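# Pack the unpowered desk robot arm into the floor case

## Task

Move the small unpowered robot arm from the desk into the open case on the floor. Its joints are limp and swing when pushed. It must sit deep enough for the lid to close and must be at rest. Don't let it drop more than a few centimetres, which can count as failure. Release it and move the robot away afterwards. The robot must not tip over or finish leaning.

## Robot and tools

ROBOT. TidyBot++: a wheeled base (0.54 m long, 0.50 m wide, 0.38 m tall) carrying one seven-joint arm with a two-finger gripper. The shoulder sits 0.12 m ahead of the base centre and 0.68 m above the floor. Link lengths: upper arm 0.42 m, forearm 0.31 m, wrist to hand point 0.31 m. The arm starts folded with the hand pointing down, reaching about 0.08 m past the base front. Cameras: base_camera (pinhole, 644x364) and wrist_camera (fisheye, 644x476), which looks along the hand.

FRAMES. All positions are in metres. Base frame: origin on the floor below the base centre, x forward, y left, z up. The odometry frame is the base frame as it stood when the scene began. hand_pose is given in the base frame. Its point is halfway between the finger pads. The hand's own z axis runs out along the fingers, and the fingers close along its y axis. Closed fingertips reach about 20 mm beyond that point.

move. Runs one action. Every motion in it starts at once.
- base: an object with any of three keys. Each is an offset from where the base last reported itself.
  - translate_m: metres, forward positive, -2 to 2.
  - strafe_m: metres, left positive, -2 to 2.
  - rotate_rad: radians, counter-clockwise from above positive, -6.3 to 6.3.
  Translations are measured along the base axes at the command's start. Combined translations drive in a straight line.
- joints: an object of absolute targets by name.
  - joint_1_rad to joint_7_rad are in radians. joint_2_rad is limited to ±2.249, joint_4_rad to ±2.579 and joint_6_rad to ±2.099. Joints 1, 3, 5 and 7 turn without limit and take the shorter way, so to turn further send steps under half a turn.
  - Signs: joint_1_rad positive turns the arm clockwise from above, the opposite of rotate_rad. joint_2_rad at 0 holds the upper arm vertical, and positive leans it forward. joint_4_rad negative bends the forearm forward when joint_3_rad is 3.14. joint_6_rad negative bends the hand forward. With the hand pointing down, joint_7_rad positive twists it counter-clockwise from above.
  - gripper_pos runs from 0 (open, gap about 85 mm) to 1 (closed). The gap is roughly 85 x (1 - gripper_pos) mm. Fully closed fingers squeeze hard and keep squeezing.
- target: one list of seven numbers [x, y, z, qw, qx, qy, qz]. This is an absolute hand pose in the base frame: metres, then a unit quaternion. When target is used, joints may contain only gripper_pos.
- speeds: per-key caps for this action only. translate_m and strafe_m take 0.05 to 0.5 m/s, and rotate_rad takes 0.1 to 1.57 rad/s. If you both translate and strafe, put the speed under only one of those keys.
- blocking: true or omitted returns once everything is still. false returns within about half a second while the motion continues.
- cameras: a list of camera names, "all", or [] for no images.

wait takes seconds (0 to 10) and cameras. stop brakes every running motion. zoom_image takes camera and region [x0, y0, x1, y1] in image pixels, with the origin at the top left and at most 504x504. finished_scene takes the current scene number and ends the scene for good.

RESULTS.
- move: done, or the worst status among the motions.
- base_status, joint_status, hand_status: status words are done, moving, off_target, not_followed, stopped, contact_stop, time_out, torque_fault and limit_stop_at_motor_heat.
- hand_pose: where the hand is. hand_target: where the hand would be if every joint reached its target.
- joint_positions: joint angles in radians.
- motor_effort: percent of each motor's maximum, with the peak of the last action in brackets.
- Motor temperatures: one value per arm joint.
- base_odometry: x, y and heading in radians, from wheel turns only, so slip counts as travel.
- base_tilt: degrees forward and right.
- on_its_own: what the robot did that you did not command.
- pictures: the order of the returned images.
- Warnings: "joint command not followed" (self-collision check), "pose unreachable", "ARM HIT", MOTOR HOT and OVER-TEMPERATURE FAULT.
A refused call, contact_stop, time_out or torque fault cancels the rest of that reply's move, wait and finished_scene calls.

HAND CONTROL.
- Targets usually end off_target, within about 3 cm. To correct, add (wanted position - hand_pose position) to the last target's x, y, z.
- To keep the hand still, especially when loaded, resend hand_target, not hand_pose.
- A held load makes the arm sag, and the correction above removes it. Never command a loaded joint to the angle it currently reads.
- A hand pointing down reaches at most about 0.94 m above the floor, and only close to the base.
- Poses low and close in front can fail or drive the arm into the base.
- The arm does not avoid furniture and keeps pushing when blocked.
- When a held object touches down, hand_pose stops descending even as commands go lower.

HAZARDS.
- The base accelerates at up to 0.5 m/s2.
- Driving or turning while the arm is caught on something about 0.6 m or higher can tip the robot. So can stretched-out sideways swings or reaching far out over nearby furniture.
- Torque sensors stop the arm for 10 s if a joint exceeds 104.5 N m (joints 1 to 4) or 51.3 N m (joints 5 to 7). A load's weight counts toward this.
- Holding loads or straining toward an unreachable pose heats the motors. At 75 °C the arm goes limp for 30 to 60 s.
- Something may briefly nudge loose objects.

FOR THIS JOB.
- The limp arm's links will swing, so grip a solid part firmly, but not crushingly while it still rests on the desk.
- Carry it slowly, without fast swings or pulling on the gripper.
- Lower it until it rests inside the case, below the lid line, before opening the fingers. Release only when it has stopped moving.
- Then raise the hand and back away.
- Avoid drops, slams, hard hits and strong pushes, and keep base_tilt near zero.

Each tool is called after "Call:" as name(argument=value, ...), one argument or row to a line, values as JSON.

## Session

Call:
move(
)

Scene clock: 0.00 s.
Motor temperatures (°C): [30 28 25 27 39 33 37]
base_odometry: x=+0.000 y=+0.000 heading=+0.000
base_tilt: forward=+0.2 right=-0.8
base_status: not commanded
joint_positions: joint_1_rad=-0.012 joint_2_rad=-0.331 joint_3_rad=+3.097 joint_4_rad=-2.510 joint_5_rad=+0.033 joint_6_rad=-0.878 joint_7_rad=+1.615 gripper_pos=+0.000
joint_status: not commanded
motor_effort: joint_1_rad=+1 joint_2_rad=-2 joint_3_rad=+0 joint_4_rad=+15 joint_5_rad=-1 joint_6_rad=+1 joint_7_rad=+0
hand_pose: x=+0.2663 y=+0.0003 z=+0.5898 quat_wxyz=(+0.020, +0.997, +0.060, +0.042) (m; base frame)
hand_target: x=+0.2660 y=+0.0002 z=+0.5896 quat_wxyz=(+0.020, +0.997, +0.060, +0.042) (m; base frame)
hand_status: not commanded
pictures: base_camera, wrist_camera

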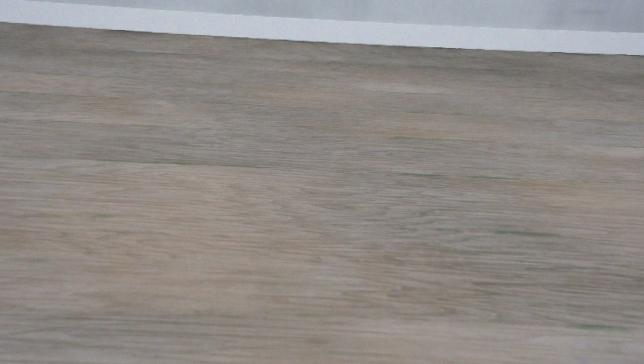

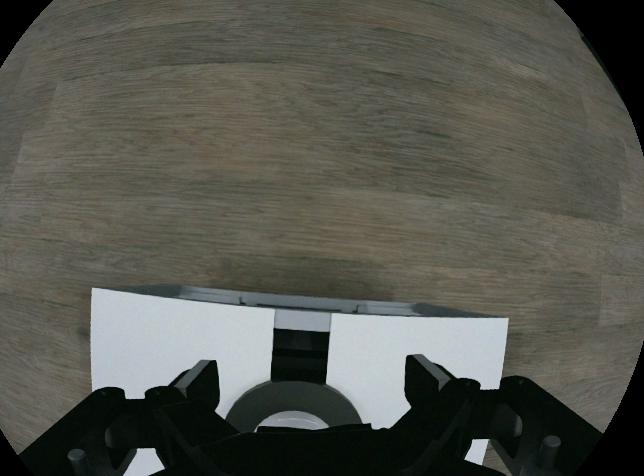

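Call:
move(
  base={"rotate_rad": -1.0},
  joints={"joint_1_rad": 0, "joint_2_rad": -0.3, "joint_3_rad": 3.14, "joint_4_rad": -1.8, "joint_5_rad": 0, "joint_6_rad": -0.3, "joint_7_rad": 1.57},
)

Scene clock: 4.50 s.
Motor temperatures (°C): [30 28 25 27 39 33 37]
move: done
base_odometry: x=+0.000 y=+0.000 heading=-0.999
base_tilt: forward=+0.2 right=-0.8
base_status: done
joint_positions: joint_1_rad=-0.008 joint_2_rad=-0.325 joint_3_rad=+3.129 joint_4_rad=-1.805 joint_5_rad=+0.033 joint_6_rad=-0.353 joint_7_rad=+1.606 gripper_pos=+0.000
joint_status: all done
motor_effort: joint_1_rad=+1(2) joint_2_rad=-10(10) joint_3_rad=+0(2) joint_4_rad=+23(23) joint_5_rad=-1(2) joint_6_rad=+6(8) joint_7_rad=+0(1)
hand_pose: x=+0.5982 y=+0.0085 z=+1.0285 quat_wxyz=(+0.020, +0.793, +0.032, +0.609) (m; base frame)
hand_target: x=+0.6114 y=+0.0023 z=+1.0353 quat_wxyz=(-0.001, +0.783, +0.000, +0.622) (m; base frame)
hand_status: not commanded
pictures: base_camera, wrist_camera

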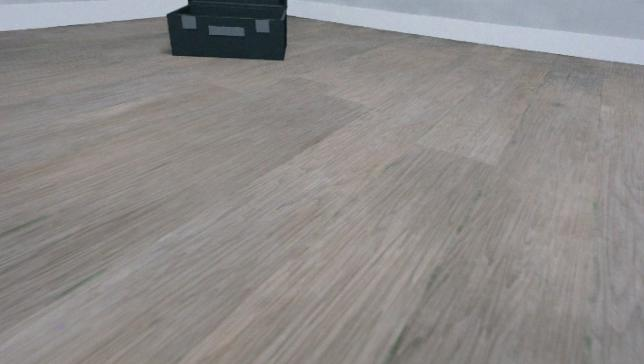

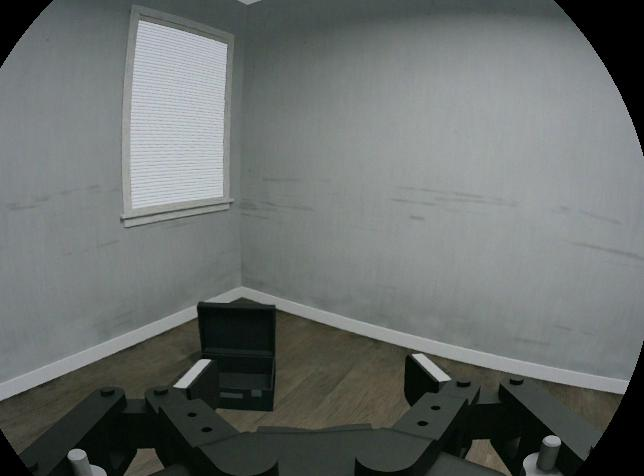

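Call:
move(
  base={"rotate_rad": -1.8},
  cameras=["wrist_camera"],
)

Scene clock: 25.93 s.
Motor temperatures (°C): [30 28 25 28 39 34 37]
move: done
base_odometry: x=+0.000 y=+0.000 heading=-2.799
base_tilt: forward=+0.2 right=-0.8
base_status: done
joint_positions: joint_1_rad=-0.004 joint_2_rad=-0.314 joint_3_rad=+3.135 joint_4_rad=-1.805 joint_5_rad=+0.033 joint_6_rad=-0.346 joint_7_rad=+1.606 gripper_pos=+0.000
joint_status: not commanded
motor_effort: joint_1_rad=+1(2) joint_2_rad=-10(13) joint_3_rad=-1(2) joint_4_rad=+23(23) joint_5_rad=-1(1) joint_6_rad=+7(9) joint_7_rad=+0(0)
hand_pose: x=+0.6025 y=+0.0039 z=+1.0253 quat_wxyz=(+0.022, +0.794, +0.028, +0.607) (m; base frame)
hand_target: x=+0.6114 y=+0.0023 z=+1.0353 quat_wxyz=(-0.001, +0.783, +0.000, +0.622) (m; base frame)
hand_status: not commanded
pictures: wrist_camera

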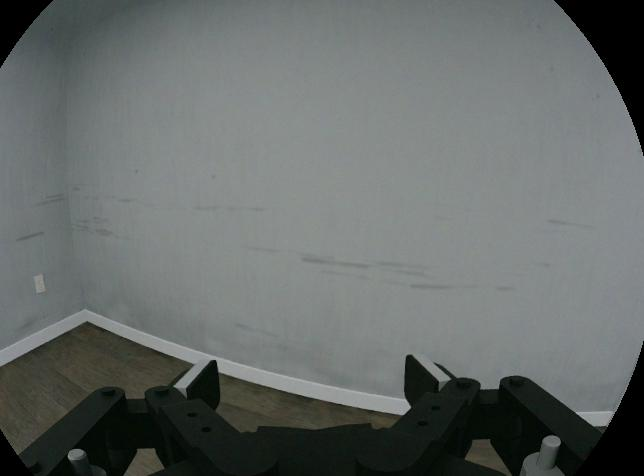

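Call:
move(
  base={"rotate_rad": -1.8},
  cameras=["wrist_camera"],
)

Scene clock: 29.90 s.
Motor temperatures (°C): [30 28 25 28 39 34 37]
move: done
base_odometry: x=+0.000 y=+0.000 heading=+1.685
base_tilt: forward=+0.2 right=-0.8
base_status: done
joint_positions: joint_1_rad=-0.003 joint_2_rad=-0.314 joint_3_rad=+3.136 joint_4_rad=-1.805 joint_5_rad=+0.033 joint_6_rad=-0.346 joint_7_rad=+1.606 gripper_pos=+0.000
joint_status: not commanded
motor_effort: joint_1_rad=+1(3) joint_2_rad=-10(12) joint_3_rad=+0(3) joint_4_rad=+23(23) joint_5_rad=+0(2) joint_6_rad=+7(9) joint_7_rad=+0(1)
hand_pose: x=+0.6028 y=+0.0024 z=+1.0251 quat_wxyz=(+0.022, +0.794, +0.027, +0.607) (m; base frame)
hand_target: x=+0.6114 y=+0.0023 z=+1.0353 quat_wxyz=(-0.001, +0.783, +0.000, +0.622) (m; base frame)
hand_status: not commanded
pictures: wrist_camera

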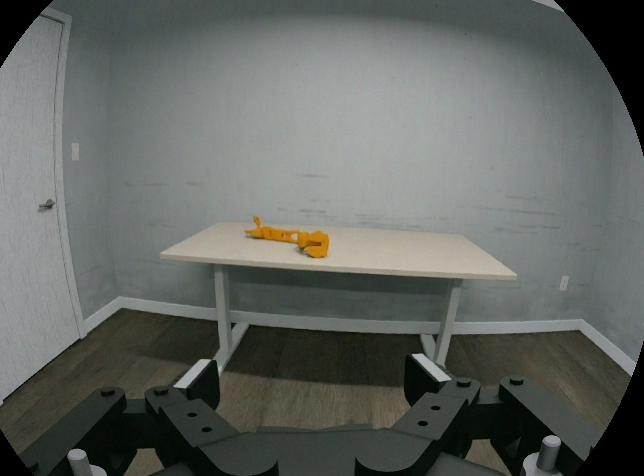

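Call:
zoom_image(
  camera="wrist_camera",
  region=[220, 200, 360, 280],
)

Scaled by 3.600.

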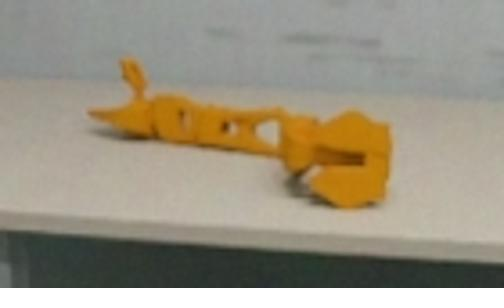

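Call:
move(
  base={"translate_m": 1.157, "strafe_m": 0.126, "rotate_rad": -0.197},
  target=[0.45, 0.0, 0.92, 0.0, 1.0, 0.0, 0.0],
)

Scene clock: 65.83 s.
Motor temperatures (°C): [30 28 25 28 39 34 37]
move: off_target
base_odometry: x=-0.257 y=+1.135 heading=+1.487
base_tilt: forward=+0.2 right=-0.8
base_status: done
joint_positions: joint_1_rad=-0.012 joint_2_rad=+0.092 joint_3_rad=+3.158 joint_4_rad=-1.042 joint_5_rad=+0.033 joint_6_rad=-1.959 joint_7_rad=+1.606 gripper_pos=+0.000
joint_status: not commanded
motor_effort: joint_1_rad=+1(3) joint_2_rad=-19(21) joint_3_rad=-1(3) joint_4_rad=+16(24) joint_5_rad=-1(1) joint_6_rad=-1(8) joint_7_rad=+0(1)
hand_pose: x=+0.4576 y=-0.0092 z=+0.9228 quat_wxyz=(+0.016, +1.000, +0.009, +0.024) (m; base frame)
hand_target: x=+0.4500 y=+0.0000 z=+0.9200 quat_wxyz=(+0.000, +1.000, +0.000, +0.000) (m; base frame)
hand_status: off_target (0.012 m and 3.4 deg from the pose sent, 0.185 m and 74.8 deg at the start)
pictures: base_camera, wrist_camera

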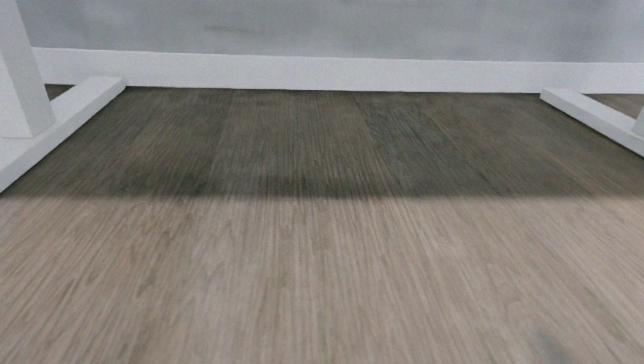

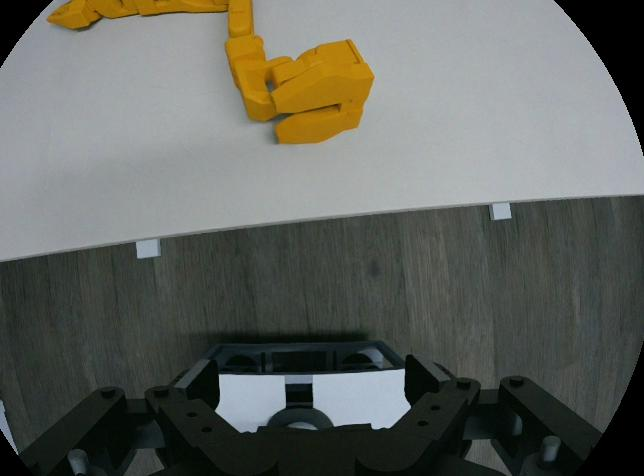

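Call:
move(
  base={"translate_m": 0.239, "strafe_m": 0.026, "rotate_rad": 0.108},
  target=[0.45, -0.02, 0.90, 0.0, 1.0, 0.0, -0.015],
)

Call:
zoom_image(
  camera="wrist_camera",
  region=[50, 0, 550, 400],
)

Scene clock: 81.30 s.
Motor temperatures (°C): [30 28 25 28 39 34 37]
move: off_target
base_odometry: x=-0.263 y=+1.376 heading=+1.596
base_tilt: forward=+0.2 right=-0.8
base_status: done
joint_positions: joint_1_rad=+0.009 joint_2_rad=+0.104 joint_3_rad=+3.182 joint_4_rad=-1.090 joint_5_rad=+0.033 joint_6_rad=-1.960 joint_7_rad=+1.623 gripper_pos=+0.000
joint_status: not commanded
motor_effort: joint_1_rad=+1(3) joint_2_rad=-20(23) joint_3_rad=+0(2) joint_4_rad=+16(17) joint_5_rad=-1(1) joint_6_rad=+0(2) joint_7_rad=+0(1)
hand_pose: x=+0.4510 y=-0.0235 z=+0.9048 quat_wxyz=(+0.017, +1.000, -0.005, -0.007) (m; base frame)
hand_target: x=+0.4500 y=-0.0200 z=+0.9000 quat_wxyz=(+0.000, +1.000, +0.000, -0.015) (m; base frame)
hand_status: off_target (0.006 m and 2.2 deg from the pose sent, 0.026 m and 4.9 deg at the start)
pictures: base_camera, wrist_camera

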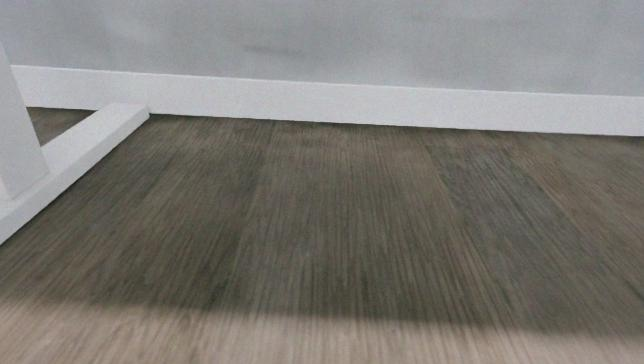

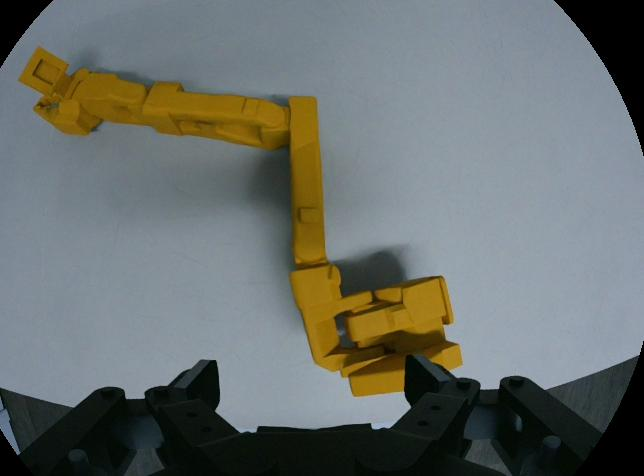

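Scaled by 1.008.

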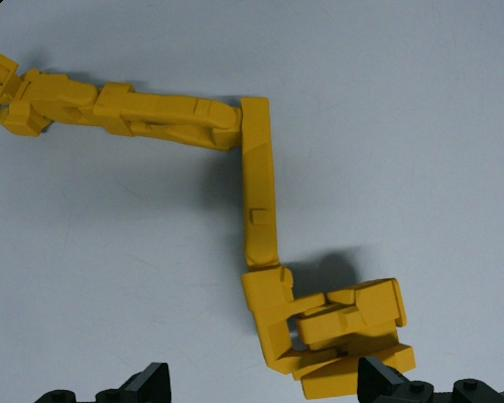

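Call:
move(
  target=[0.548, -0.036, 0.82, 0.0, 1.0, 0.017, -0.01],
)

Scene clock: 116.40 s.
Motor temperatures (°C): [30 28 25 28 39 34 37]
move: off_target
base_odometry: x=-0.263 y=+1.376 heading=+1.596
base_tilt: forward=+0.2 right=-0.8
base_status: not commanded
joint_positions: joint_1_rad=+0.042 joint_2_rad=+0.296 joint_3_rad=+3.182 joint_4_rad=-1.105 joint_5_rad=+0.033 joint_6_rad=-1.786 joint_7_rad=+1.666 gripper_pos=+0.000
joint_status: not commanded
motor_effort: joint_1_rad=+1(1) joint_2_rad=-28(31) joint_3_rad=+0(1) joint_4_rad=+17(18) joint_5_rad=-1(1) joint_6_rad=-1(2) joint_7_rad=+0(0)
hand_pose: x=+0.5361 y=-0.0403 z=+0.8268 quat_wxyz=(+0.020, +1.000, +0.004, -0.024) (m; base frame)
hand_target: x=+0.5480 y=-0.0360 z=+0.8200 quat_wxyz=(+0.000, +1.000, +0.017, -0.010) (m; base frame)
hand_status: off_target (0.014 m and 3.1 deg from the pose sent, 0.129 m and 3.2 deg at the start)
pictures: base_camera, wrist_camera

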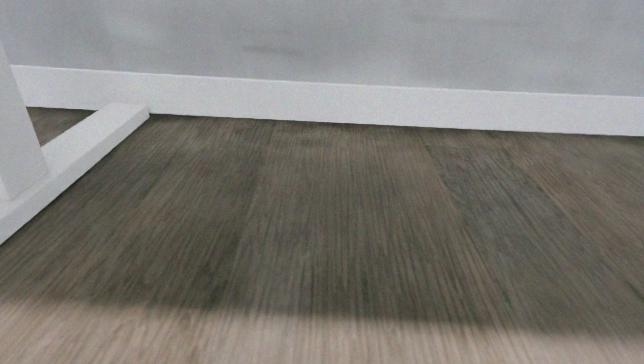

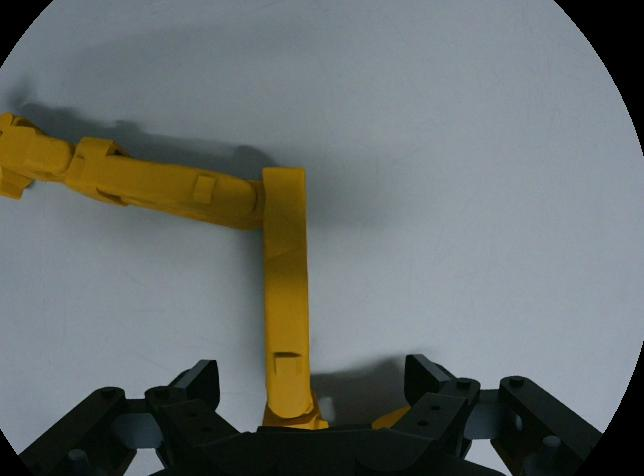

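Call:
move(
  target=[0.556, -0.025, 0.762, -0.020, 1.0, 0.030, 0.014],
)

Scene clock: 129.57 s.
Motor temperatures (°C): [30 28 25 28 39 34 37]
move: off_target
base_odometry: x=-0.263 y=+1.376 heading=+1.596
base_tilt: forward=+0.2 right=-0.8
base_status: not commanded
joint_positions: joint_1_rad=+0.055 joint_2_rad=+0.292 joint_3_rad=+3.182 joint_4_rad=-1.319 joint_5_rad=+0.009 joint_6_rad=-1.553 joint_7_rad=+1.695 gripper_pos=+0.000
joint_status: not commanded
motor_effort: joint_1_rad=+1(1) joint_2_rad=-27(29) joint_3_rad=-1(1) joint_4_rad=+17(18) joint_5_rad=-1(1) joint_6_rad=-1(3) joint_7_rad=+0(0)
hand_pose: x=+0.5458 y=-0.0404 z=+0.7606 quat_wxyz=(+0.009, +1.000, +0.016, -0.012) (m; base frame)
hand_target: x=+0.5560 y=-0.0250 z=+0.7620 quat_wxyz=(-0.020, +0.999, +0.030, +0.014) (m; base frame)
hand_status: off_target (0.019 m and 4.8 deg from the pose sent, 0.070 m and 7.0 deg at the start)
pictures: base_camera, wrist_camera

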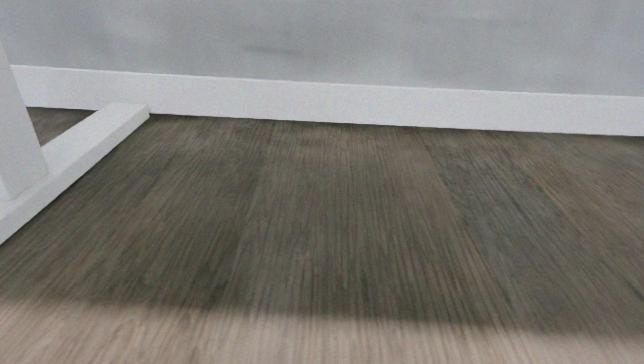

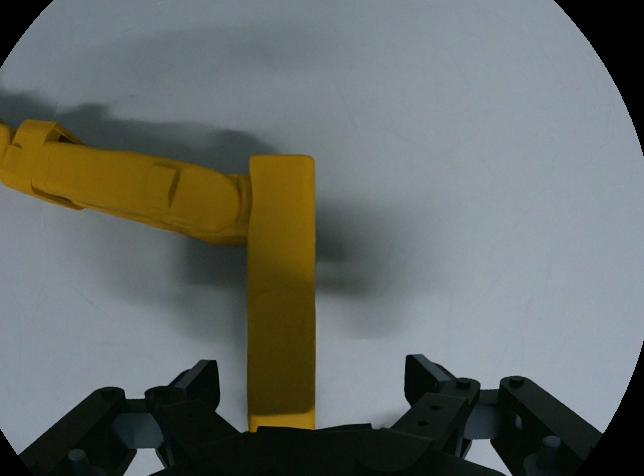

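Call:
move(
  target=[0.554, -0.012, 0.755, -0.020, 1.0, 0.018, 0.022],
)

Scene clock: 147.87 s.
Motor temperatures (°C): [30 29 25 28 39 34 37]
move: off_target
base_odometry: x=-0.263 y=+1.376 heading=+1.596
base_tilt: forward=+0.2 right=-0.8
base_status: not commanded
joint_positions: joint_1_rad=+0.047 joint_2_rad=+0.274 joint_3_rad=+3.181 joint_4_rad=-1.370 joint_5_rad=+0.008 joint_6_rad=-1.500 joint_7_rad=+1.687 gripper_pos=+0.000
joint_status: not commanded
motor_effort: joint_1_rad=+1(1) joint_2_rad=-27(28) joint_3_rad=+0(1) joint_4_rad=+18(18) joint_5_rad=-1(1) joint_6_rad=-1(2) joint_7_rad=+0(0)
hand_pose: x=+0.5446 y=-0.0365 z=+0.7526 quat_wxyz=(+0.009, +1.000, +0.016, -0.002) (m; base frame)
hand_target: x=+0.5540 y=-0.0120 z=+0.7550 quat_wxyz=(-0.020, +0.999, +0.018, +0.022) (m; base frame)
hand_status: off_target (0.026 m and 4.3 deg from the pose sent, 0.030 m and 5.1 deg at the start)
pictures: base_camera, wrist_camera

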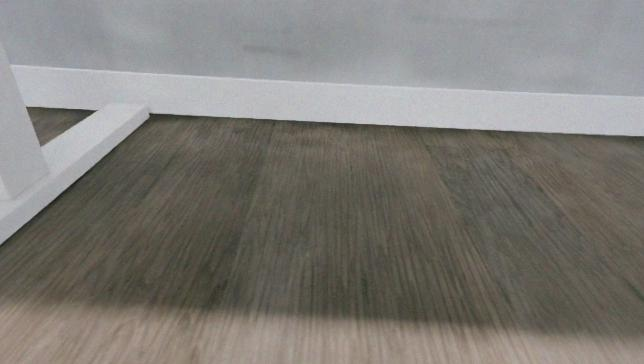

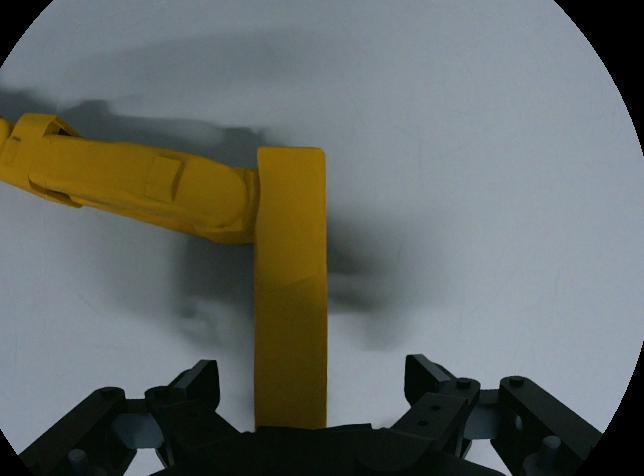

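Call:
move(
  target=[0.554, -0.002, 0.748, -0.025, 1.0, 0.012, 0.022],
  cameras=["wrist_camera"],
)

Scene clock: 152.57 s.
Motor temperatures (°C): [30 29 25 28 39 34 37]
move: off_target
base_odometry: x=-0.263 y=+1.376 heading=+1.596
base_tilt: forward=+0.2 right=-0.8
base_status: not commanded
joint_positions: joint_1_rad=+0.039 joint_2_rad=+0.273 joint_3_rad=+3.179 joint_4_rad=-1.392 joint_5_rad=+0.000 joint_6_rad=-1.476 joint_7_rad=+1.673 gripper_pos=+0.000
joint_status: not commanded
motor_effort: joint_1_rad=+1(2) joint_2_rad=-26(28) joint_3_rad=-1(1) joint_4_rad=+17(18) joint_5_rad=-1(1) joint_6_rad=-2(2) joint_7_rad=+0(0)
hand_pose: x=+0.5452 y=-0.0299 z=+0.7463 quat_wxyz=(+0.005, +1.000, +0.014, +0.001) (m; base frame)
hand_target: x=+0.5540 y=-0.0020 z=+0.7480 quat_wxyz=(-0.025, +0.999, +0.012, +0.022) (m; base frame)
hand_status: off_target (0.029 m and 4.2 deg from the pose sent, 0.036 m and 4.8 deg at the start)
pictures: wrist_camera

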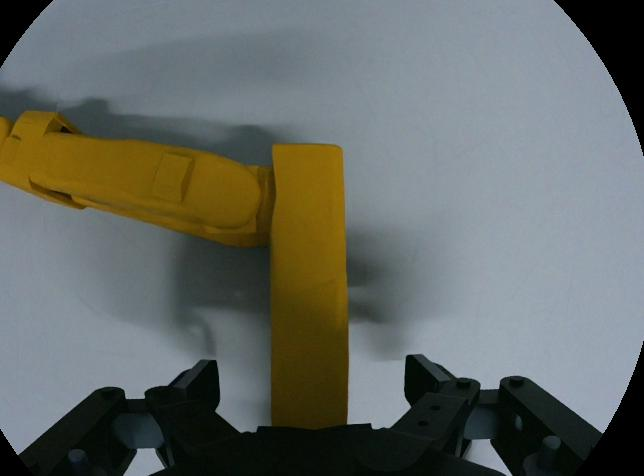

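Call:
move(
  target=[0.554, -0.002, 0.740, -0.028, 1.0, 0.006, 0.021],
  cameras=["wrist_camera"],
)

Call:
zoom_image(
  camera="wrist_camera",
  region=[150, 250, 470, 476],
)

Scene clock: 158.67 s.
Motor temperatures (°C): [30 29 25 28 39 34 37]
move: off_target
base_odometry: x=-0.263 y=+1.376 heading=+1.596
base_tilt: forward=+0.3 right=-0.8
base_status: not commanded
joint_positions: joint_1_rad=+0.039 joint_2_rad=+0.267 joint_3_rad=+3.179 joint_4_rad=-1.406 joint_5_rad=-0.005 joint_6_rad=-1.455 joint_7_rad=+1.673 gripper_pos=+0.000
joint_status: not commanded
motor_effort: joint_1_rad=+1(1) joint_2_rad=-26(27) joint_3_rad=-1(1) joint_4_rad=+17(18) joint_5_rad=-1(1) joint_6_rad=-1(2) joint_7_rad=+0(0)
hand_pose: x=+0.5464 y=-0.0284 z=+0.7440 quat_wxyz=(+0.003, +1.000, +0.013, +0.006) (m; base frame)
hand_target: x=+0.5540 y=-0.0020 z=+0.7400 quat_wxyz=(-0.028, +0.999, +0.006, +0.021) (m; base frame)
hand_status: off_target (0.028 m and 4.0 deg from the pose sent, 0.030 m and 4.5 deg at the start)
pictures: wrist_camera

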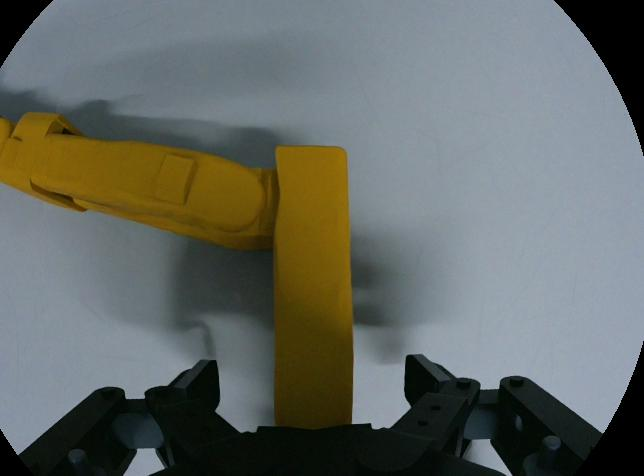

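Scaled by 1.575.

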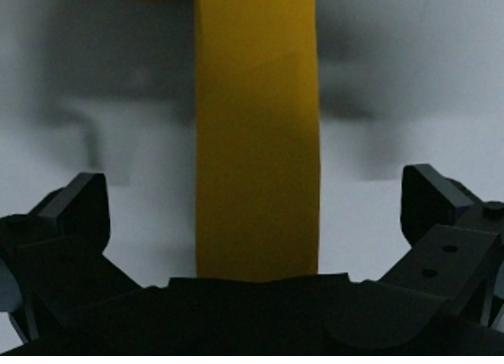

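Call:
move(
  joints={"gripper_pos": 0.5},
  cameras=["wrist_camera"],
)

Call:
move(
  joints={"gripper_pos": 0.9},
  cameras=["wrist_camera"],
)

Scene clock: 162.30 s.
Motor temperatures (°C): [30 29 25 28 39 34 37]
move: done
base_odometry: x=-0.263 y=+1.376 heading=+1.596
base_tilt: forward=+0.2 right=-0.8
base_status: not commanded
joint_positions: joint_1_rad=+0.039 joint_2_rad=+0.267 joint_3_rad=+3.179 joint_4_rad=-1.407 joint_5_rad=-0.006 joint_6_rad=-1.454 joint_7_rad=+1.673 gripper_pos=+0.500
joint_status: all done
motor_effort: joint_1_rad=+0(1) joint_2_rad=-25(26) joint_3_rad=+0(1) joint_4_rad=+17(17) joint_5_rad=+0(1) joint_6_rad=-1(2) joint_7_rad=+0(0)
hand_pose: x=+0.5463 y=-0.0283 z=+0.7439 quat_wxyz=(+0.003, +1.000, +0.013, +0.006) (m; base frame)
hand_target: x=+0.5540 y=-0.0020 z=+0.7400 quat_wxyz=(-0.028, +0.999, +0.006, +0.021) (m; base frame)
hand_status: not commanded
pictures: wrist_camera

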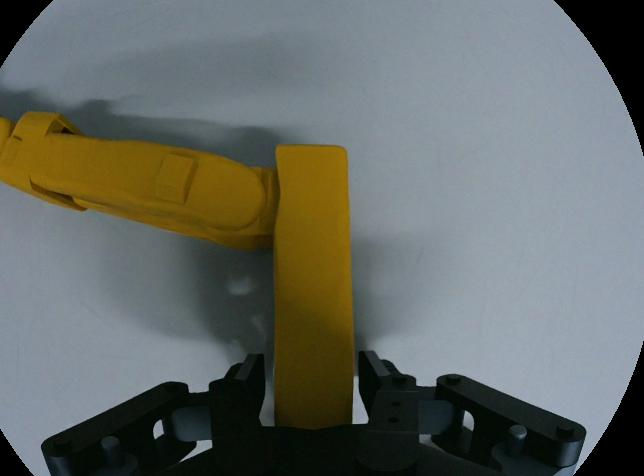

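Scene clock: 163.07 s.
Motor temperatures (°C): [30 29 25 28 39 34 37]
move: off_target
base_odometry: x=-0.263 y=+1.376 heading=+1.596
base_tilt: forward=+0.2 right=-0.8
base_status: not commanded
joint_positions: joint_1_rad=+0.039 joint_2_rad=+0.267 joint_3_rad=+3.179 joint_4_rad=-1.407 joint_5_rad=-0.006 joint_6_rad=-1.454 joint_7_rad=+1.673 gripper_pos=+0.713
joint_status: gripper_pos off_target (ended at +0.713, target +0.900)
motor_effort: joint_1_rad=+1(1) joint_2_rad=-26(26) joint_3_rad=-1(2) joint_4_rad=+17(17) joint_5_rad=+0(2) joint_6_rad=-1(2) joint_7_rad=+0(0)
hand_pose: x=+0.5464 y=-0.0282 z=+0.7439 quat_wxyz=(+0.003, +1.000, +0.013, +0.006) (m; base frame)
hand_target: x=+0.5540 y=-0.0020 z=+0.7400 quat_wxyz=(-0.028, +0.999, +0.006, +0.021) (m; base frame)
hand_status: not commanded
pictures: wrist_camera

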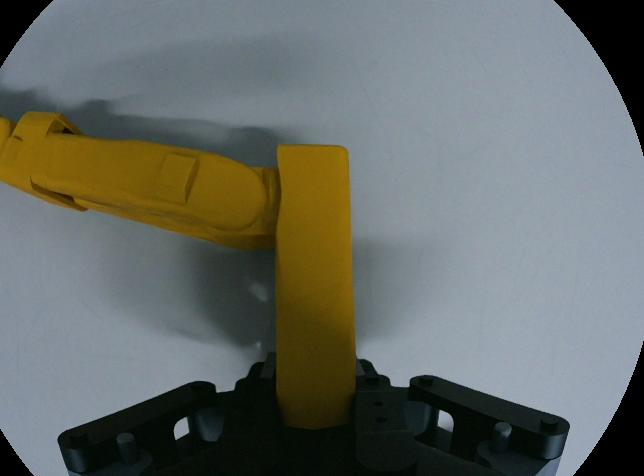

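Call:
move(
  target=[0.560, -0.002, 0.790, -0.020, 1.0, 0.000, 0.021],
  cameras=["wrist_camera"],
)

Call:
move(
  target=[0.560, -0.002, 0.850, -0.020, 1.0, 0.000, 0.021],
)

Scene clock: 166.27 s.
Motor temperatures (°C): [30 29 25 28 39 34 37]
move: off_target
base_odometry: x=-0.263 y=+1.376 heading=+1.596
base_tilt: forward=+0.2 right=-0.8
base_status: not commanded
joint_positions: joint_1_rad=+0.030 joint_2_rad=+0.279 joint_3_rad=+3.179 joint_4_rad=-1.275 joint_5_rad=-0.006 joint_6_rad=-1.533 joint_7_rad=+1.650 gripper_pos=+0.715
joint_status: not commanded
motor_effort: joint_1_rad=+1(1) joint_2_rad=-32(33) joint_3_rad=+0(1) joint_4_rad=+21(22) joint_5_rad=-2(2) joint_6_rad=-1(2) joint_7_rad=+0(1)
hand_pose: x=+0.5659 y=-0.0252 z=+0.7806 quat_wxyz=(+0.004, +1.000, +0.007, +0.027) (m; base frame)
hand_target: x=+0.5600 y=-0.0020 z=+0.7900 quat_wxyz=(-0.020, +1.000, +0.000, +0.021) (m; base frame)
hand_status: off_target (0.026 m and 3.0 deg from the pose sent, 0.055 m and 3.4 deg at the start)
pictures: wrist_camera

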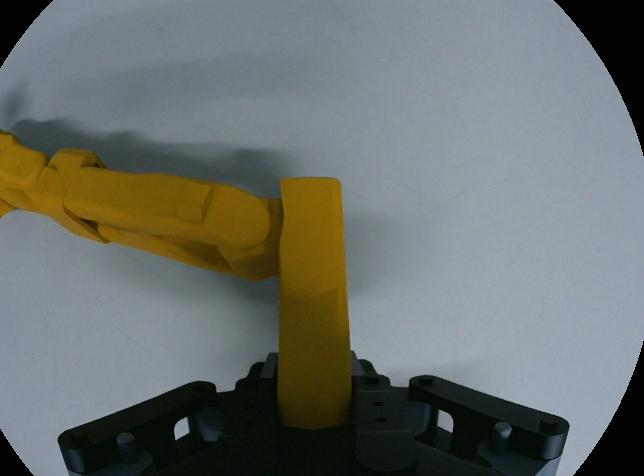

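Scene clock: 167.53 s.
Motor temperatures (°C): [30 29 25 28 39 34 37]
move: off_target
base_odometry: x=-0.263 y=+1.376 heading=+1.596
base_tilt: forward=+0.2 right=-0.8
base_status: not commanded
joint_positions: joint_1_rad=+0.030 joint_2_rad=+0.293 joint_3_rad=+3.179 joint_4_rad=-1.056 joint_5_rad=-0.006 joint_6_rad=-1.735 joint_7_rad=+1.643 gripper_pos=+0.716
joint_status: not commanded
motor_effort: joint_1_rad=+1(1) joint_2_rad=-33(33) joint_3_rad=-1(1) joint_4_rad=+22(23) joint_5_rad=-2(3) joint_6_rad=+0(1) joint_7_rad=+0(1)
hand_pose: x=+0.5649 y=-0.0242 z=+0.8430 quat_wxyz=(+0.004, +1.000, +0.004, +0.029) (m; base frame)
hand_target: x=+0.5600 y=-0.0020 z=+0.8500 quat_wxyz=(-0.020, +1.000, +0.000, +0.021) (m; base frame)
hand_status: off_target (0.024 m and 3.0 deg from the pose sent, 0.073 m and 3.0 deg at the start)
pictures: base_camera, wrist_camera

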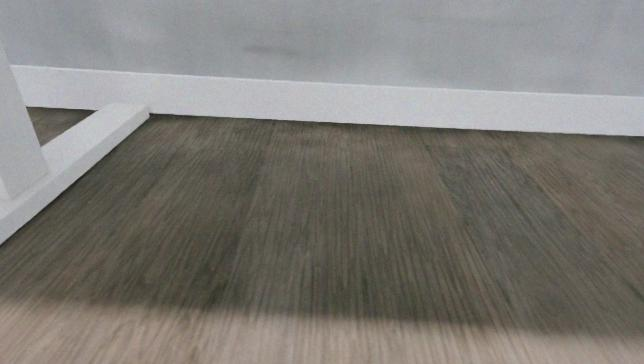

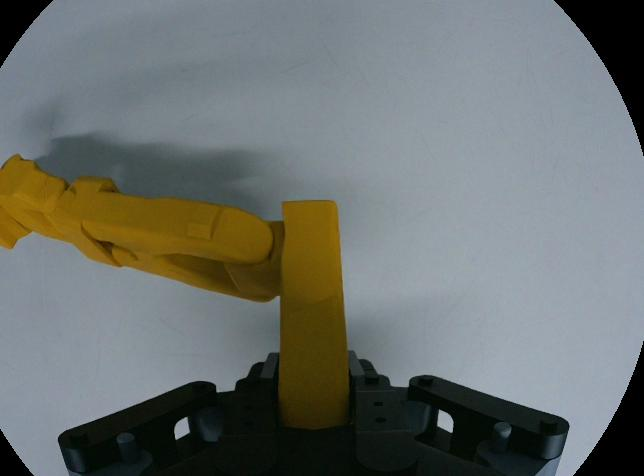

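Call:
move(
  base={"translate_m": -0.65},
  speeds={"translate_m": 0.3},
)

Scene clock: 181.83 s.
Motor temperatures (°C): [30 29 25 28 39 34 37]
move: done
base_odometry: x=-0.246 y=+0.726 heading=+1.596
base_tilt: forward=+0.2 right=-0.8
base_status: done
joint_positions: joint_1_rad=+0.023 joint_2_rad=+0.311 joint_3_rad=+3.178 joint_4_rad=-1.053 joint_5_rad=-0.007 joint_6_rad=-1.748 joint_7_rad=+1.641 gripper_pos=+0.716
joint_status: not commanded
motor_effort: joint_1_rad=+1(6) joint_2_rad=-33(37) joint_3_rad=+0(3) joint_4_rad=+21(22) joint_5_rad=-2(3) joint_6_rad=-1(2) joint_7_rad=+0(1)
hand_pose: x=+0.5645 y=-0.0206 z=+0.8358 quat_wxyz=(+0.003, +1.000, +0.007, +0.015) (m; base frame)
hand_target: x=+0.5600 y=-0.0020 z=+0.8500 quat_wxyz=(-0.020, +1.000, +0.000, +0.021) (m; base frame)
hand_status: not commanded
pictures: base_camera, wrist_camera

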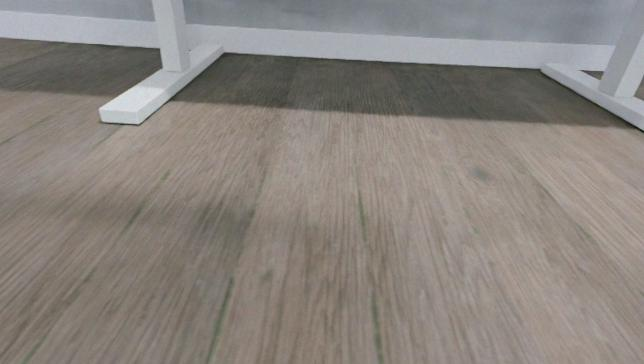

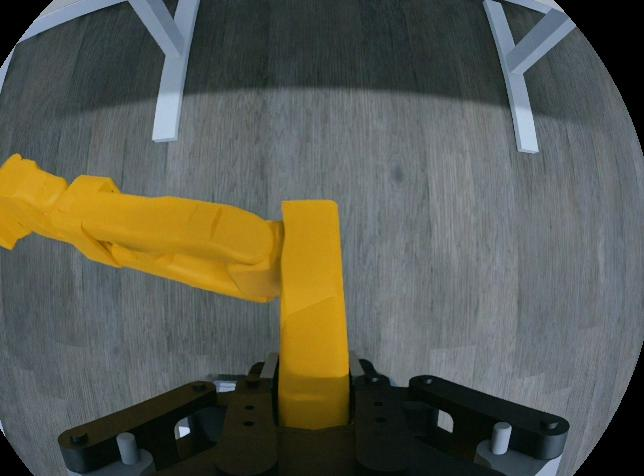

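Call:
move(
  base={"translate_m": -1.448, "strafe_m": -1.26, "rotate_rad": -2.786},
  speeds={"translate_m": 0.3, "rotate_rad": 0.5},
  target=[0.575, 0.0, 0.45, -0.02, 0.934, -0.358, 0.0],
)

Scene clock: 207.87 s.
Motor temperatures (°C): [30 30 25 28 39 34 37]
move: off_target
base_odometry: x=+1.050 y=-0.690 heading=-1.191
base_tilt: forward=+0.2 right=-0.8
base_status: done
joint_positions: joint_1_rad=-0.078 joint_2_rad=+0.672 joint_3_rad=+3.312 joint_4_rad=-1.837 joint_5_rad=-0.174 joint_6_rad=-0.695 joint_7_rad=+1.104 gripper_pos=+0.716
joint_status: not commanded
motor_effort: joint_1_rad=-2(6) joint_2_rad=-36(44) joint_3_rad=-2(3) joint_4_rad=+15(21) joint_5_rad=-2(4) joint_6_rad=+0(5) joint_7_rad=+0(1)
hand_pose: x=+0.5527 y=-0.0126 z=+0.4478 quat_wxyz=(+0.004, +0.945, -0.325, -0.024) (m; base frame)
hand_target: x=+0.5750 y=+0.0000 z=+0.4500 quat_wxyz=(-0.020, +0.934, -0.358, +0.000) (m; base frame)
hand_status: off_target (0.026 m and 5.6 deg from the pose sent, 0.386 m and 42.9 deg at the start)
pictures: base_camera, wrist_camera

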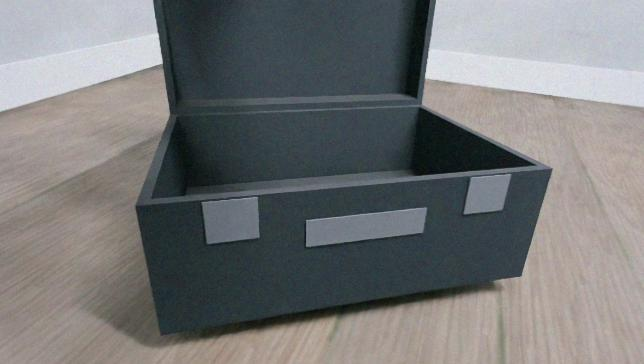

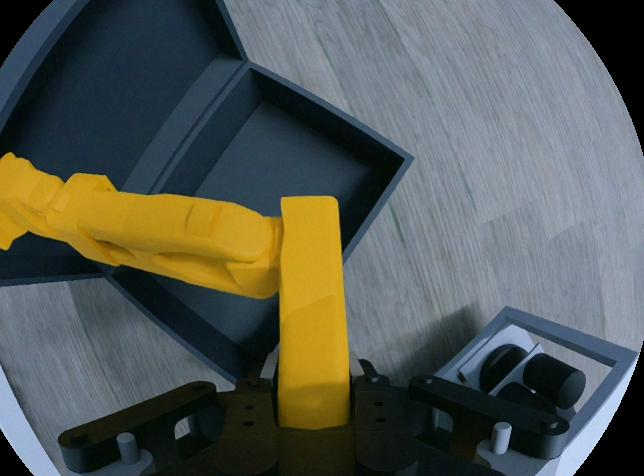

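Call:
zoom_image(
  camera="wrist_camera",
  region=[380, 250, 644, 476],
)

Call:
zoom_image(
  camera="wrist_camera",
  region=[0, 0, 440, 420],
)

Scaled by 1.909.

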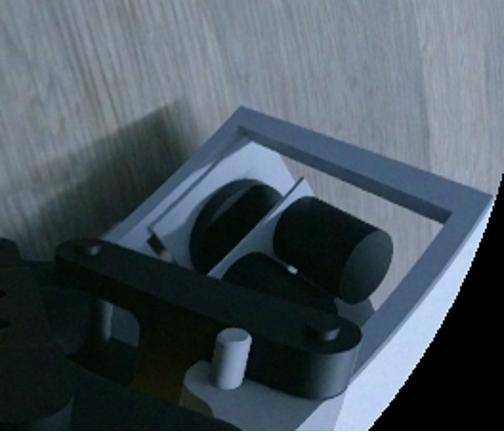

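Scaled by 1.145.

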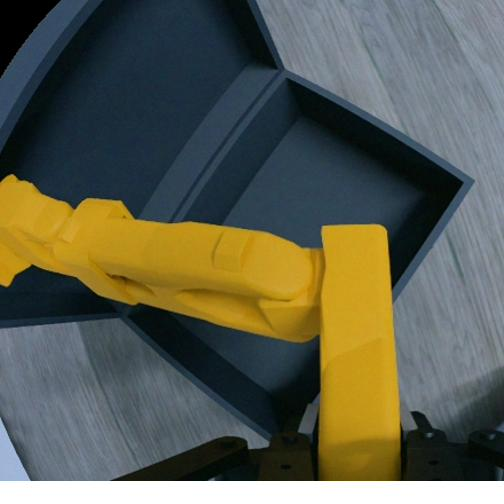

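Call:
move(
  base={"translate_m": -0.068, "strafe_m": -0.148, "rotate_rad": 0.183},
  speeds={"translate_m": 0.15, "rotate_rad": 0.3},
)

Scene clock: 243.90 s.
Motor temperatures (°C): [30 30 25 28 39 34 37]
move: done
base_odometry: x=+0.887 y=-0.682 heading=-1.007
base_tilt: forward=+0.2 right=-0.7
base_status: done
joint_positions: joint_1_rad=-0.080 joint_2_rad=+0.675 joint_3_rad=+3.311 joint_4_rad=-1.838 joint_5_rad=-0.177 joint_6_rad=-0.688 joint_7_rad=+1.090 gripper_pos=+0.717
joint_status: not commanded
motor_effort: joint_1_rad=+1(4) joint_2_rad=-39(40) joint_3_rad=+1(5) joint_4_rad=+13(16) joint_5_rad=-1(3) joint_6_rad=-1(2) joint_7_rad=+0(3)
hand_pose: x=+0.5540 y=-0.0110 z=+0.4462 quat_wxyz=(+0.003, +0.943, -0.331, -0.022) (m; base frame)
hand_target: x=+0.5750 y=+0.0000 z=+0.4500 quat_wxyz=(-0.020, +0.934, -0.358, +0.000) (m; base frame)
hand_status: not commanded
pictures: base_camera, wrist_camera

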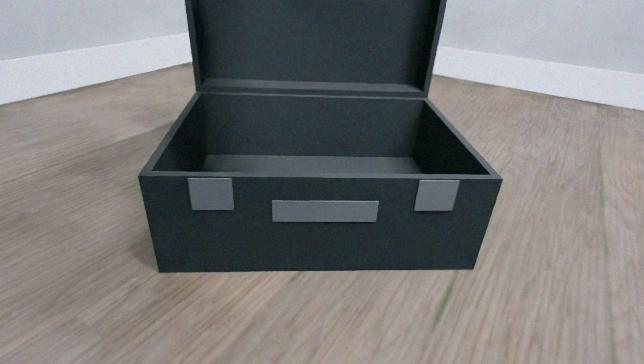

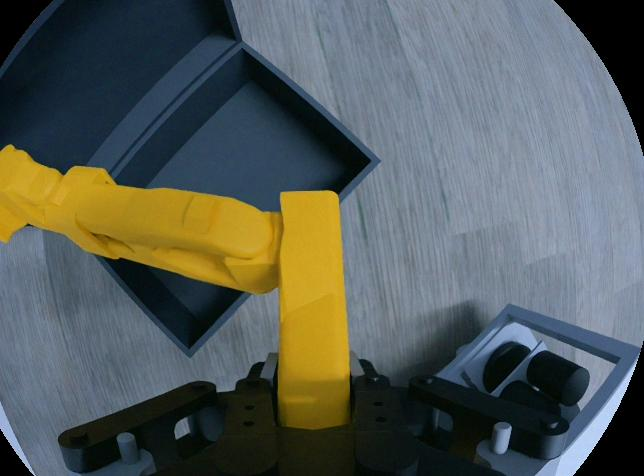

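Call:
move(
  base={"strafe_m": -0.08},
  speeds={"strafe_m": 0.15},
  target=[0.575, -0.02, 0.335, -0.023, 0.925, -0.385, 0.02],
)

Call:
zoom_image(
  camera="base_camera",
  region=[100, 0, 604, 300],
)

Scene clock: 265.97 s.
Motor temperatures (°C): [30 31 25 28 39 34 37]
move: off_target
base_odometry: x=+0.819 y=-0.724 heading=-1.007
base_tilt: forward=+0.2 right=-0.7
base_status: done
joint_positions: joint_1_rad=+0.000 joint_2_rad=+0.923 joint_3_rad=+3.258 joint_4_rad=-1.887 joint_5_rad=-0.299 joint_6_rad=-0.367 joint_7_rad=+1.147 gripper_pos=+0.717
joint_status: not commanded
motor_effort: joint_1_rad=+1(5) joint_2_rad=-41(45) joint_3_rad=+0(4) joint_4_rad=+8(13) joint_5_rad=-1(2) joint_6_rad=-2(2) joint_7_rad=+0(0)
hand_pose: x=+0.5520 y=-0.0292 z=+0.3278 quat_wxyz=(-0.004, +0.926, -0.378, -0.010) (m; base frame)
hand_target: x=+0.5750 y=-0.0200 z=+0.3350 quat_wxyz=(-0.023, +0.923, -0.384, +0.020) (m; base frame)
hand_status: off_target (0.026 m and 4.1 deg from the pose sent, 0.114 m and 8.7 deg at the start)
pictures: base_camera, wrist_camera

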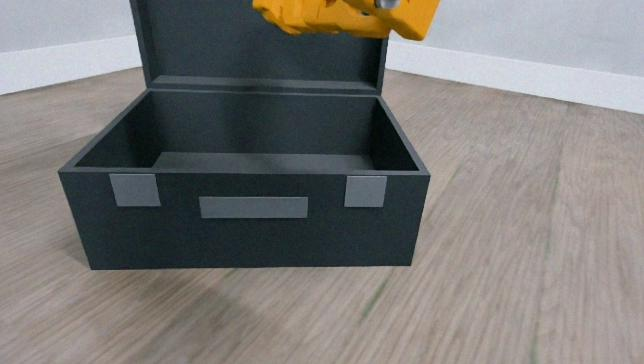

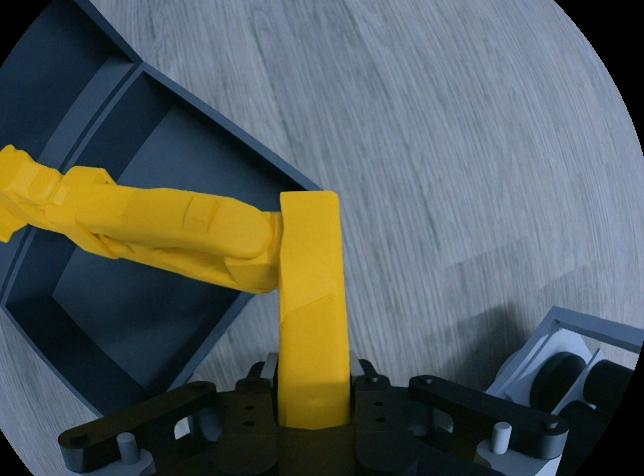

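Scaled by 1.000.

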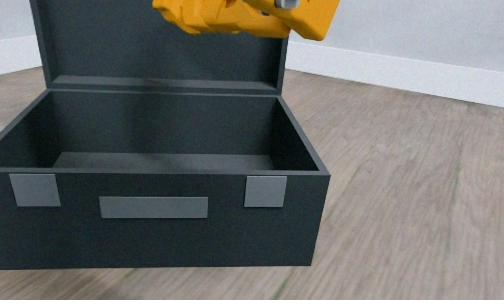

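Call:
move(
  base={"translate_m": 0.11, "strafe_m": 0.012},
  speeds={"translate_m": 0.07},
)

Scene clock: 276.20 s.
Motor temperatures (°C): [30 31 25 28 39 34 37]
move: done
base_odometry: x=+0.888 y=-0.811 heading=-1.008
base_tilt: forward=+0.2 right=-0.8
base_status: done
joint_positions: joint_1_rad=+0.000 joint_2_rad=+0.941 joint_3_rad=+3.258 joint_4_rad=-1.936 joint_5_rad=-0.300 joint_6_rad=-0.363 joint_7_rad=+1.157 gripper_pos=+0.717
joint_status: not commanded
motor_effort: joint_1_rad=+0(2) joint_2_rad=-46(48) joint_3_rad=-2(3) joint_4_rad=+15(18) joint_5_rad=-4(5) joint_6_rad=+6(7) joint_7_rad=-1(2)
hand_pose: x=+0.5163 y=-0.0277 z=+0.3164 quat_wxyz=(+0.007, +0.926, -0.376, -0.040) (m; base frame)
hand_target: x=+0.5750 y=-0.0200 z=+0.3350 quat_wxyz=(-0.023, +0.923, -0.384, +0.020) (m; base frame)
hand_status: not commanded
pictures: base_camera, wrist_camera

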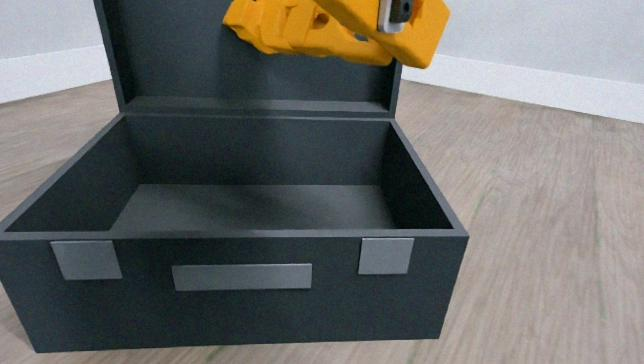

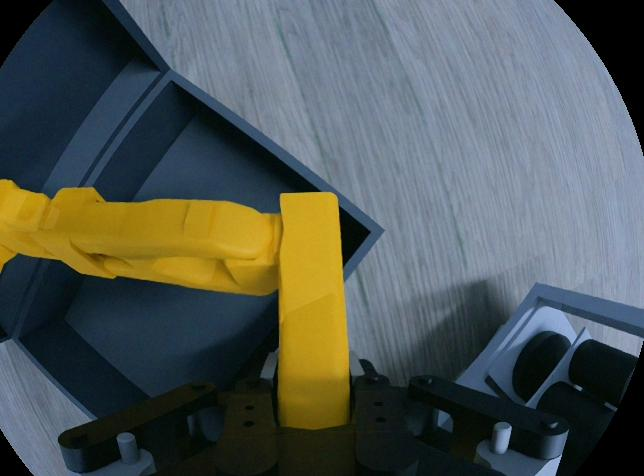

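Call:
move(
  base={"translate_m": 0.06},
  speeds={"translate_m": 0.07},
)

Scene clock: 282.27 s.
Motor temperatures (°C): [30 31 25 28 39 34 37]
move: done
base_odometry: x=+0.920 y=-0.861 heading=-1.007
base_tilt: forward=+0.2 right=-0.8
base_status: done
joint_positions: joint_1_rad=+0.000 joint_2_rad=+0.941 joint_3_rad=+3.258 joint_4_rad=-1.932 joint_5_rad=-0.300 joint_6_rad=-0.363 joint_7_rad=+1.159 gripper_pos=+0.717
joint_status: not commanded
motor_effort: joint_1_rad=+0(3) joint_2_rad=-44(47) joint_3_rad=-2(3) joint_4_rad=+12(18) joint_5_rad=-4(5) joint_6_rad=+3(8) joint_7_rad=-1(2)
hand_pose: x=+0.5185 y=-0.0281 z=+0.3164 quat_wxyz=(+0.007, +0.926, -0.375, -0.038) (m; base frame)
hand_target: x=+0.5750 y=-0.0200 z=+0.3350 quat_wxyz=(-0.023, +0.923, -0.384, +0.020) (m; base frame)
hand_status: not commanded
pictures: base_camera, wrist_camera

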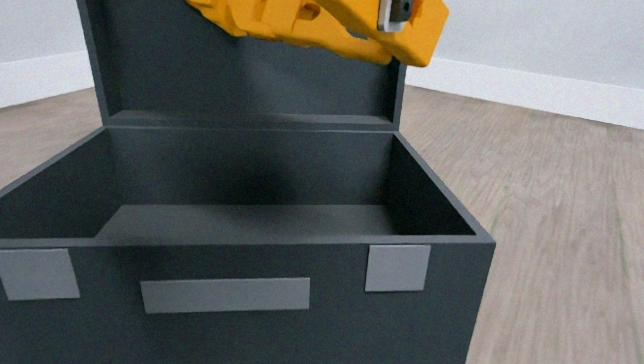

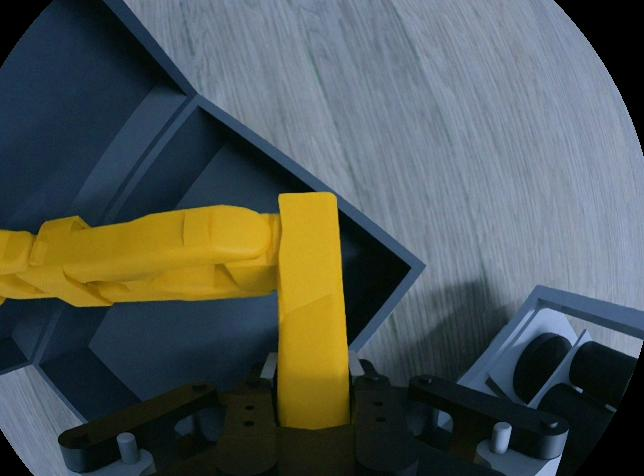

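Call:
move(
  base={"translate_m": -0.05},
  speeds={"translate_m": 0.07},
)

Scene clock: 294.23 s.
Motor temperatures (°C): [30 31 25 28 39 34 37]
move: done
base_odometry: x=+0.893 y=-0.819 heading=-1.008
base_tilt: forward=+0.2 right=-0.8
base_status: done
joint_positions: joint_1_rad=+0.000 joint_2_rad=+0.941 joint_3_rad=+3.256 joint_4_rad=-1.897 joint_5_rad=-0.307 joint_6_rad=-0.350 joint_7_rad=+1.161 gripper_pos=+0.717
joint_status: not commanded
motor_effort: joint_1_rad=+1(2) joint_2_rad=-41(44) joint_3_rad=+0(2) joint_4_rad=+7(9) joint_5_rad=-1(4) joint_6_rad=-2(2) joint_7_rad=+0(1)
hand_pose: x=+0.5446 y=-0.0286 z=+0.3191 quat_wxyz=(-0.001, +0.927, -0.375, -0.015) (m; base frame)
hand_target: x=+0.5750 y=-0.0200 z=+0.3350 quat_wxyz=(-0.023, +0.923, -0.384, +0.020) (m; base frame)
hand_status: not commanded
pictures: base_camera, wrist_camera

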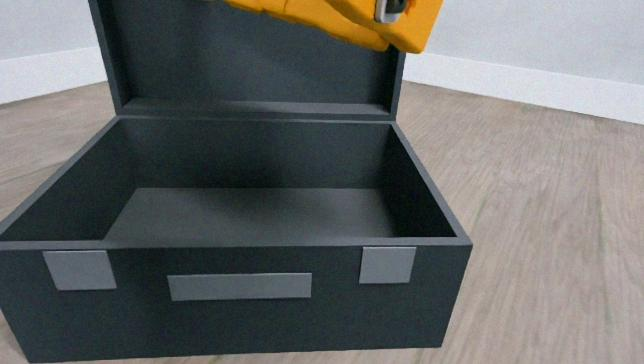

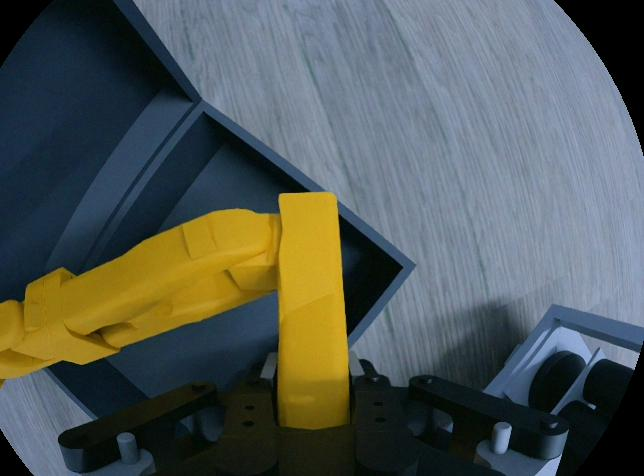

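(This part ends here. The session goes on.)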